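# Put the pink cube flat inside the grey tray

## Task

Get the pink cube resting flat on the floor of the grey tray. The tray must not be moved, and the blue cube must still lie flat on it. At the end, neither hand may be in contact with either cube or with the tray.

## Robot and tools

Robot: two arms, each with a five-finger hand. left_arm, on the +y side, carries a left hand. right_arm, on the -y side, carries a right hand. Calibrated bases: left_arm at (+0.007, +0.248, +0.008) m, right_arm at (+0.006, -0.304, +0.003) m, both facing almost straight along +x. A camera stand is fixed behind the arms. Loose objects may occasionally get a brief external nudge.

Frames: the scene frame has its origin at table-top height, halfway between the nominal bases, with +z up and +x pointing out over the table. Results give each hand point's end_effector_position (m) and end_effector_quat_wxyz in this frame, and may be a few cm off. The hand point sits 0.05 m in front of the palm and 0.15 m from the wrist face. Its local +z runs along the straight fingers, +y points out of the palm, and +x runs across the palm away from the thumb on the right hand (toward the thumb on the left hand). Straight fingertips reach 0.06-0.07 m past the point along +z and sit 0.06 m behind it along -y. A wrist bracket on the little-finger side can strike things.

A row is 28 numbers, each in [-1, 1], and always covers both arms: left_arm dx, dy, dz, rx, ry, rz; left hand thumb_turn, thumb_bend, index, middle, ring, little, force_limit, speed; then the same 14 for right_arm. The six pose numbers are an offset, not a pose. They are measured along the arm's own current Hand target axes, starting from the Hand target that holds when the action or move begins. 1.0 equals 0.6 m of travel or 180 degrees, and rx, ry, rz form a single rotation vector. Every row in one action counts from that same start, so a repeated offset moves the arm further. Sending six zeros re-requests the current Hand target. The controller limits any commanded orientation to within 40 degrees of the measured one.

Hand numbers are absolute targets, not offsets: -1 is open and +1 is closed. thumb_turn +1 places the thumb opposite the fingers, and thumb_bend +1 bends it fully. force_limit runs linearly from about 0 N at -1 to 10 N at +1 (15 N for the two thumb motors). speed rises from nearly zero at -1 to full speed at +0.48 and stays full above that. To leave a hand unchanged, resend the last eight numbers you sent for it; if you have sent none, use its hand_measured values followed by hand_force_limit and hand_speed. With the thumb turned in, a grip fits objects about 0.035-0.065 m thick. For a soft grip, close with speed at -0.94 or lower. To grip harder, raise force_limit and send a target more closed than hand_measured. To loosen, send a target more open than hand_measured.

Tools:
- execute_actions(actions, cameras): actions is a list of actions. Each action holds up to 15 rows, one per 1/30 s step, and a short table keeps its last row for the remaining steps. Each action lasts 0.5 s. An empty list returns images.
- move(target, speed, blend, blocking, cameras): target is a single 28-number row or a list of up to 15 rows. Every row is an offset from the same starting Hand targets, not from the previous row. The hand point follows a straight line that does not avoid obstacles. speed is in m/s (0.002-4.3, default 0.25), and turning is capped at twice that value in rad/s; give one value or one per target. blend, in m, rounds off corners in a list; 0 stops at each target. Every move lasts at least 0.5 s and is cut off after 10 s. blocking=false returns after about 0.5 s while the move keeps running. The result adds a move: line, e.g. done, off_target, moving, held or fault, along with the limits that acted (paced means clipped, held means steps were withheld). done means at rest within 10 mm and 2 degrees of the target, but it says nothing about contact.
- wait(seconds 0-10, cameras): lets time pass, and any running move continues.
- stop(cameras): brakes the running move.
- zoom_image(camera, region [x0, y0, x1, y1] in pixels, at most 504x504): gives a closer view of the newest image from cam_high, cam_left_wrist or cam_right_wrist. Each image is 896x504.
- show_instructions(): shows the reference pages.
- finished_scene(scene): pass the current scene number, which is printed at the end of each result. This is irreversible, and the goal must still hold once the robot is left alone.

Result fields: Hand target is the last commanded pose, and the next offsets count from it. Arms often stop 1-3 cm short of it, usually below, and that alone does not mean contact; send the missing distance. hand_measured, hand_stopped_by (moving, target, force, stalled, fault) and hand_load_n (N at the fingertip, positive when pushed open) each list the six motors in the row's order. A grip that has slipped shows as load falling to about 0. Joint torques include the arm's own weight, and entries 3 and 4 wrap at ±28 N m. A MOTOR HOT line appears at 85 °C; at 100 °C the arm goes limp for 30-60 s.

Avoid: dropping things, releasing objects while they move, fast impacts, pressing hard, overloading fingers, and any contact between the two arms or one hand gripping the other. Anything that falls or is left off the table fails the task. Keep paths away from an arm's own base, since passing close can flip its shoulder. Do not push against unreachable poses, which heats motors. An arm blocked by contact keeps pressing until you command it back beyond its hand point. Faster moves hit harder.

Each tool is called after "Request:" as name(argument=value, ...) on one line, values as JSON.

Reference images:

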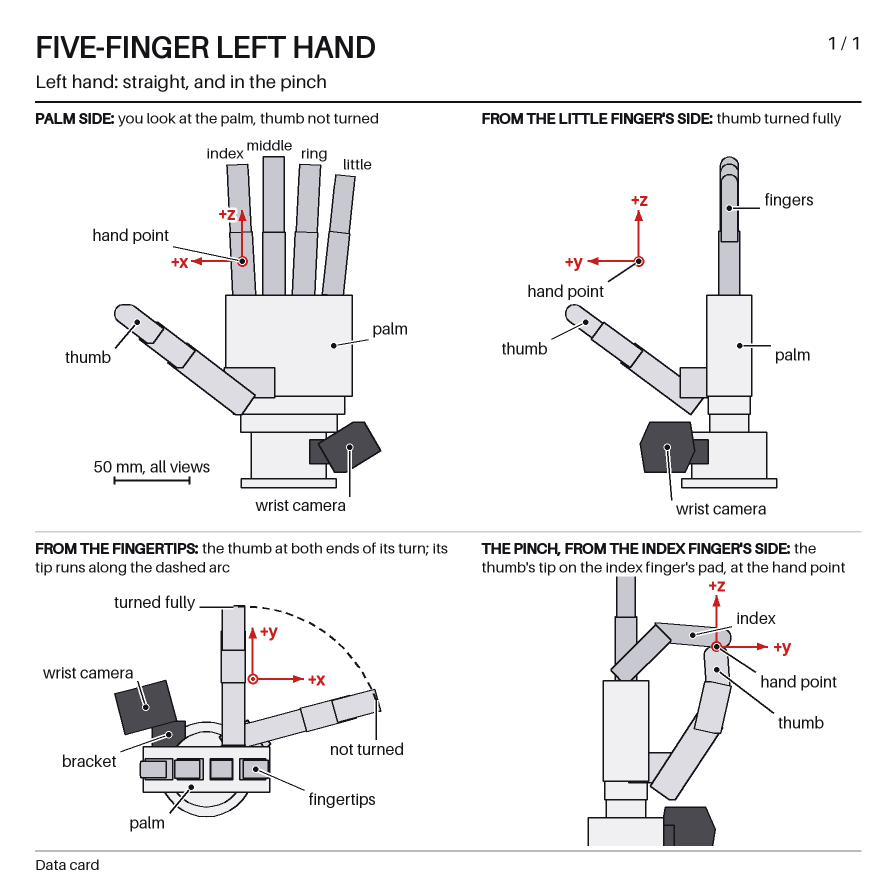

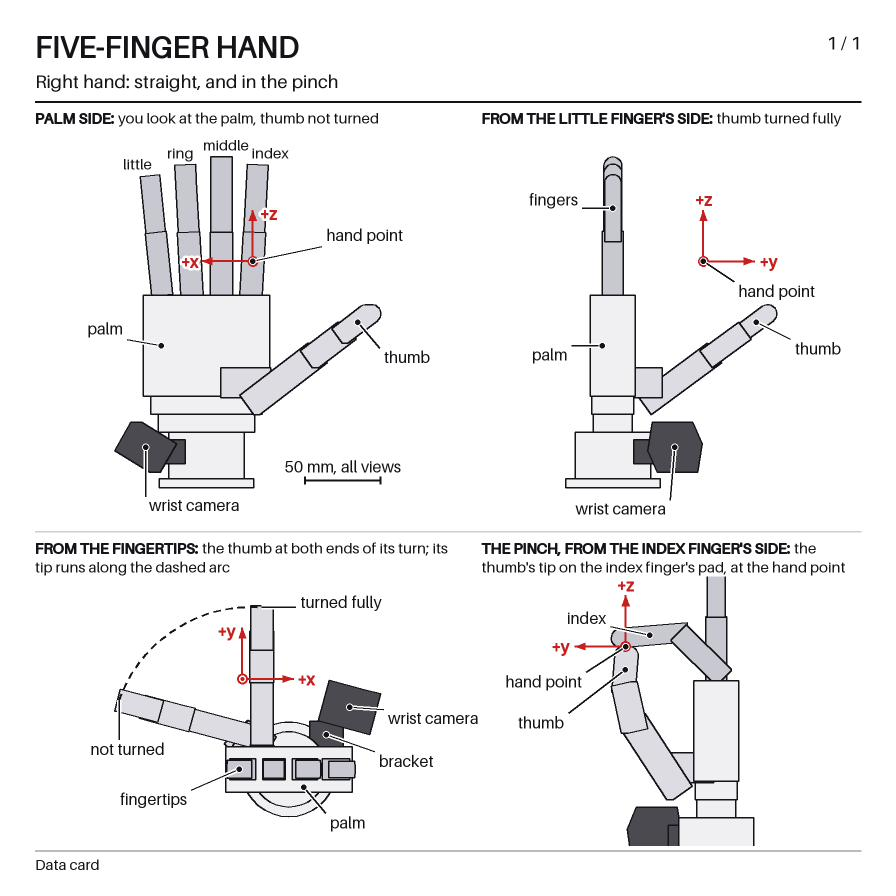

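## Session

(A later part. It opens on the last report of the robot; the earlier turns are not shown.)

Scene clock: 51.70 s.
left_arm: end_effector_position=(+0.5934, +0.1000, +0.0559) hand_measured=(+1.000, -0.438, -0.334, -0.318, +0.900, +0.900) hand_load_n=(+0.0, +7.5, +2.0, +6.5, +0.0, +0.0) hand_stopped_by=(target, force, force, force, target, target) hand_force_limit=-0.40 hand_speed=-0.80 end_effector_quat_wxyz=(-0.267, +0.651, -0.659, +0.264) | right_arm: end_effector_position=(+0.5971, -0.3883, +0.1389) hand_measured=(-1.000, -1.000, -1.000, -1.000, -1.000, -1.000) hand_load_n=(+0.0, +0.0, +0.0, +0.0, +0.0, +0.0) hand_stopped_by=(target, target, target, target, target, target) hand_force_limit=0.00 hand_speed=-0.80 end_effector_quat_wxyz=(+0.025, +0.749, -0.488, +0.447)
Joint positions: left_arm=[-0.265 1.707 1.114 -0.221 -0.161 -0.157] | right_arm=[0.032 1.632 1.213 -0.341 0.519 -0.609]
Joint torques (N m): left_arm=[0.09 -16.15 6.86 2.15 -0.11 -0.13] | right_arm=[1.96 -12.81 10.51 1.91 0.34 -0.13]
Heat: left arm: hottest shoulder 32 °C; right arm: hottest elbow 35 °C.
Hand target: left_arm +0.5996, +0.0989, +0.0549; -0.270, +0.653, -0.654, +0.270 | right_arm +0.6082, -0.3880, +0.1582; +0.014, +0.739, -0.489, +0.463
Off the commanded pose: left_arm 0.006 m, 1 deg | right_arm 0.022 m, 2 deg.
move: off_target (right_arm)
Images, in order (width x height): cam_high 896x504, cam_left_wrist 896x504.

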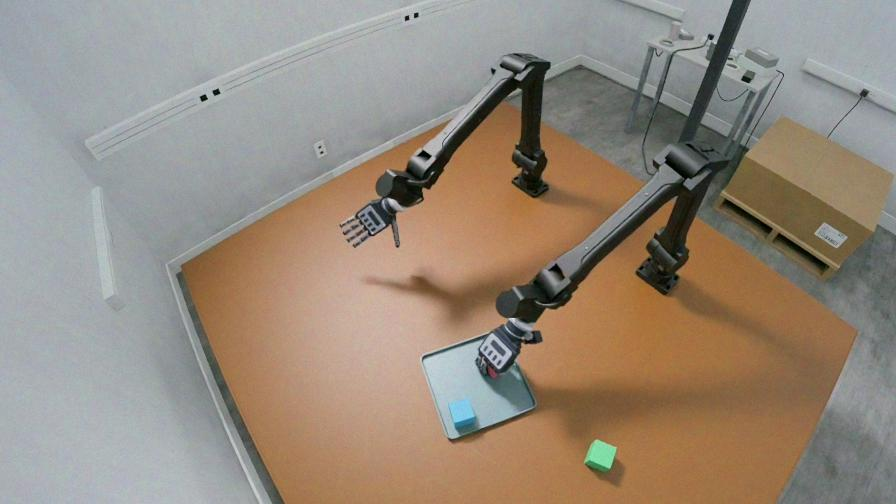

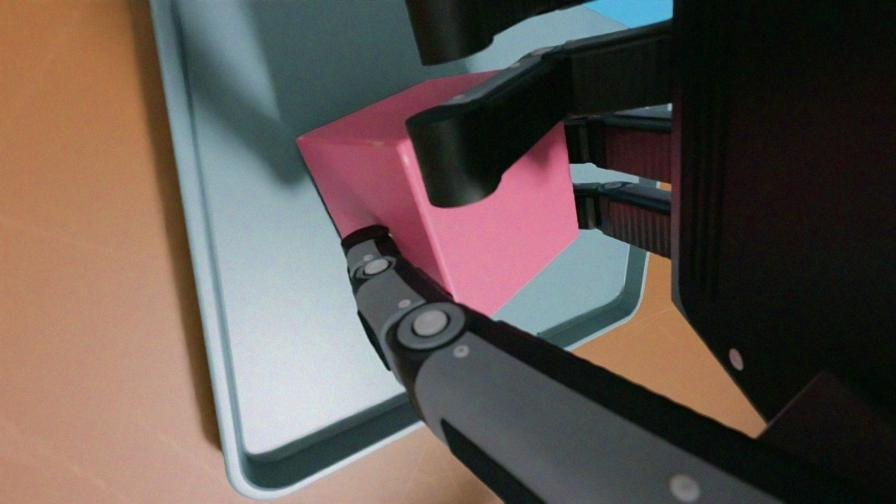

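Request:
move(target=[0,0.0106,0.0106,0,0,0,1,-0.1,0,0,0.9,0.9,-0.4,-0.8,0,0,0,0,0,0,-1,-1,-1,-1,-1,-1,0,-0.8], speed=0.05, cameras=["cam_left_wrist"])

Scene clock: 53.83 s.
left_arm: end_effector_position=(+0.5968, +0.0992, +0.0543) hand_measured=(+1.000, -0.438, -0.334, -0.318, +0.900, +0.900) hand_load_n=(+0.0, +7.5, +2.0, +6.5, +0.0, +0.0) hand_stopped_by=(target, force, force, force, target, target) hand_force_limit=-0.40 hand_speed=-0.80 end_effector_quat_wxyz=(-0.271, +0.650, -0.656, +0.270) | right_arm: end_effector_position=(+0.5971, -0.3883, +0.1389) hand_measured=(-1.000, -1.000, -1.000, -1.000, -1.000, -1.000) hand_load_n=(+0.0, +0.0, +0.0, +0.0, +0.0, +0.0) hand_stopped_by=(target, target, target, target, target, target) hand_force_limit=0.00 hand_speed=-0.80 end_effector_quat_wxyz=(+0.025, +0.749, -0.488, +0.447)
Joint positions: left_arm=[-0.265 1.713 1.11 -0.196 -0.162 -0.159] | right_arm=[0.032 1.632 1.213 -0.341 0.519 -0.609]
Joint torques (N m): left_arm=[0.03 -15.21 6.45 1.99 -0.09 -0.12] | right_arm=[2.08 -13.04 10.55 1.89 0.34 -0.14]
Heat: left arm: hottest shoulder 32 °C; right arm: hottest elbow 36 °C.
Hand target: left_arm +0.5996, +0.0988, +0.0457; -0.270, +0.653, -0.654, +0.270 | right_arm +0.6082, -0.3880, +0.1582; +0.014, +0.739, -0.489, +0.463
Off the commanded pose: left_arm 0.009 m, 0 deg | right_arm 0.022 m, 2 deg.
move: off_target (right_arm)
Images, in order (width x height): cam_left_wrist 896x504.

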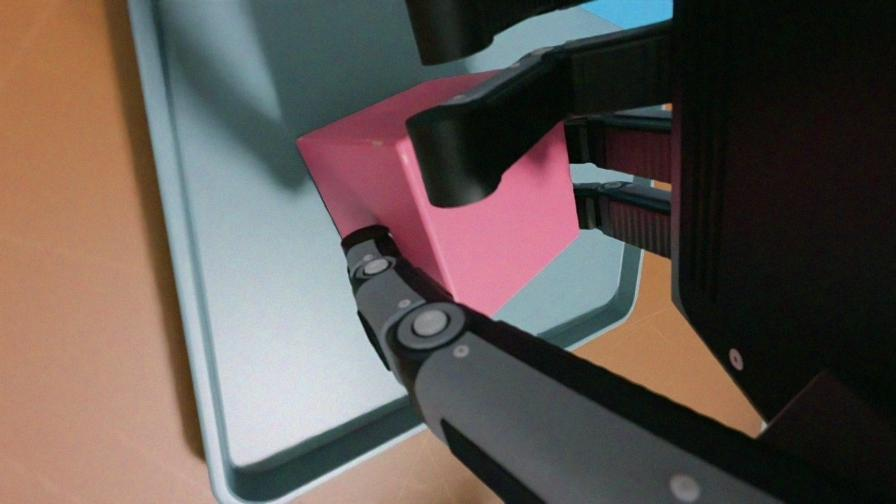

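Request:
move(target=[0,-0.008,-0.008,0,0,0,1,-0.8,-0.7,-0.7,0.9,0.9,-0.4,-0.7,0,0,0,0,0,0,-1,-1,-1,-1,-1,-1,0,-0.8], speed=0.05, cameras=["cam_left_wrist"])

Scene clock: 56.07 s.
left_arm: end_effector_position=(+0.5969, +0.0992, +0.0544) hand_measured=(+1.000, -0.800, -0.700, -0.700, +0.900, +0.900) hand_load_n=(+0.0, +0.0, +0.0, +0.0, +0.0, +0.0) hand_stopped_by=(target, target, target, target, target, target) hand_force_limit=-0.40 hand_speed=-0.70 end_effector_quat_wxyz=(-0.271, +0.650, -0.656, +0.271) | right_arm: end_effector_position=(+0.5971, -0.3883, +0.1389) hand_measured=(-1.000, -1.000, -1.000, -1.000, -1.000, -1.000) hand_load_n=(+0.0, +0.0, +0.0, +0.0, +0.0, +0.0) hand_stopped_by=(target, target, target, target, target, target) hand_force_limit=0.00 hand_speed=-0.80 end_effector_quat_wxyz=(+0.025, +0.749, -0.488, +0.447)
Joint positions: left_arm=[-0.265 1.713 1.11 -0.196 -0.162 -0.159] | right_arm=[0.032 1.632 1.213 -0.341 0.519 -0.609]
Joint torques (N m): left_arm=[0.09 -16.38 6.98 1.43 -0.1 -0.11] | right_arm=[1.96 -13.04 10.52 1.92 0.34 -0.13]
Heat: left arm: hottest shoulder 32 °C; right arm: hottest elbow 36 °C.
Hand target: left_arm +0.5996, +0.0988, +0.0526; -0.270, +0.653, -0.654, +0.270 | right_arm +0.6082, -0.3880, +0.1582; +0.014, +0.739, -0.489, +0.463
Off the commanded pose: left_arm 0.003 m, 0 deg | right_arm 0.022 m, 2 deg.
move: off_target (right_arm)
Images, in order (width x height): cam_left_wrist 896x504.

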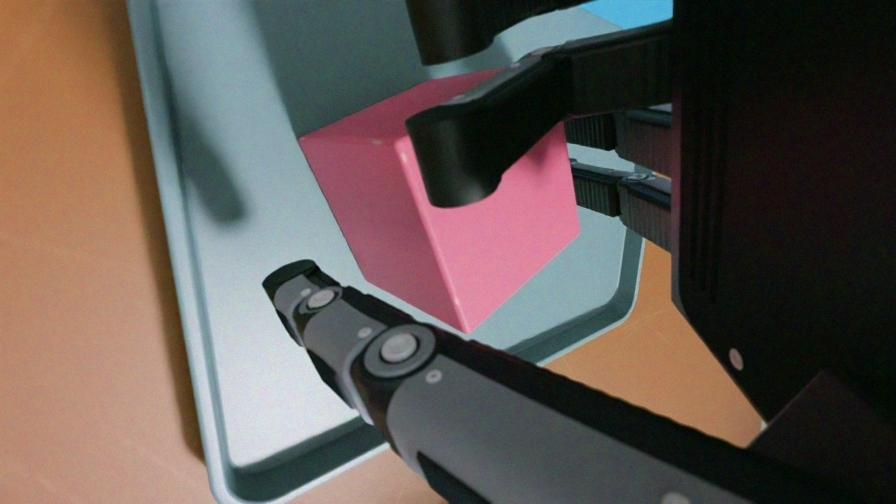

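Request:
move(target=[0,-0.15,-0.15,0,0,0,1,-0.85,-0.85,-0.85,0.9,0.9,-0.4,0,0,0,0,0,0,0,-1,-1,-1,-1,-1,-1,0,-0.8], speed=0.14, cameras=["cam_high","cam_left_wrist"])

Request:
zoom_image(camera="cam_high", region=[400, 310, 580, 450])

Scene clock: 58.57 s.
left_arm: end_effector_position=(+0.5866, +0.1017, +0.1567) hand_measured=(+1.000, -0.850, -0.850, -0.850, +0.900, +0.900) hand_load_n=(+0.0, +0.0, +0.0, +0.0, +0.0, +0.5) hand_stopped_by=(target, target, target, target, target, target) hand_force_limit=-0.40 hand_speed=0.00 end_effector_quat_wxyz=(-0.261, +0.654, -0.662, +0.255) | right_arm: end_effector_position=(+0.5971, -0.3883, +0.1389) hand_measured=(-1.000, -1.000, -1.000, -1.000, -1.000, -1.000) hand_load_n=(+0.0, +0.0, +0.0, +0.0, +0.0, +0.0) hand_stopped_by=(target, target, target, target, target, target) hand_force_limit=0.00 hand_speed=-0.80 end_effector_quat_wxyz=(+0.025, +0.749, -0.488, +0.447)
Joint positions: left_arm=[-0.265 1.581 1.259 -0.515 -0.162 -0.159] | right_arm=[0.032 1.632 1.213 -0.341 0.519 -0.609]
Joint torques (N m): left_arm=[0.09 -16.79 10.45 1.02 -0.08 -0.11] | right_arm=[2.02 -13.1 10.48 1.87 0.33 -0.14]
Heat: left arm: hottest shoulder 32 °C; right arm: hottest elbow 36 °C.
Hand target: left_arm +0.5997, +0.0989, +0.1797; -0.270, +0.653, -0.654, +0.270 | right_arm +0.6082, -0.3880, +0.1582; +0.014, +0.739, -0.489, +0.463
Off the commanded pose: left_arm 0.027 m, 2 deg | right_arm 0.022 m, 2 deg.
move: off_target (left_arm, right_arm)
Images, in order (width x height): cam_high 896x504, cam_left_wrist 896x504.

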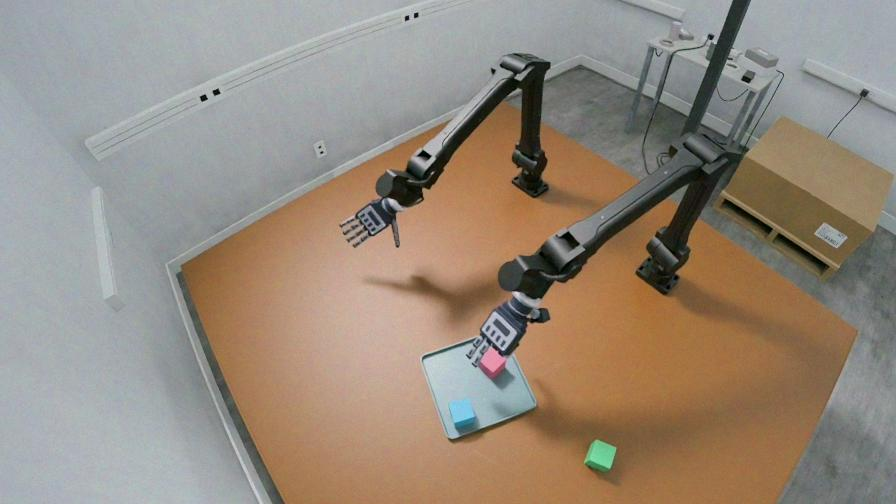

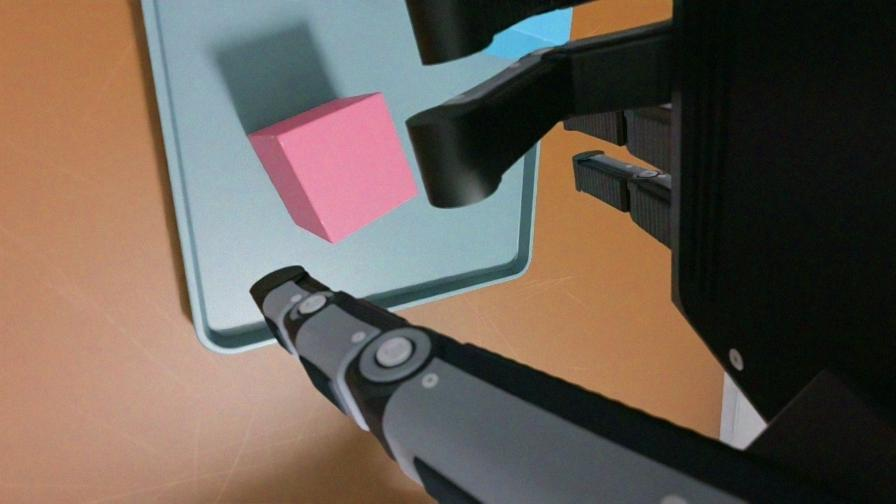

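Scaled by 2.800 from the camera's 896x504 image, which has a finer 1280x720 frame.

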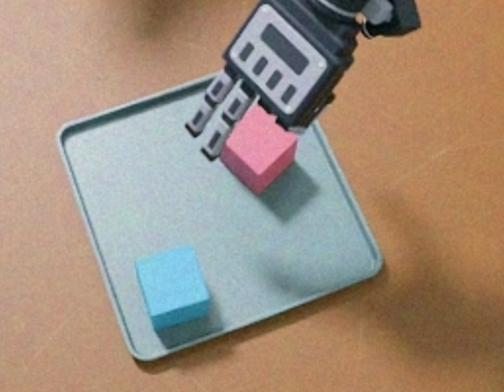

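Request:
finished_scene(scene=2)

The scene is finished: the task was done.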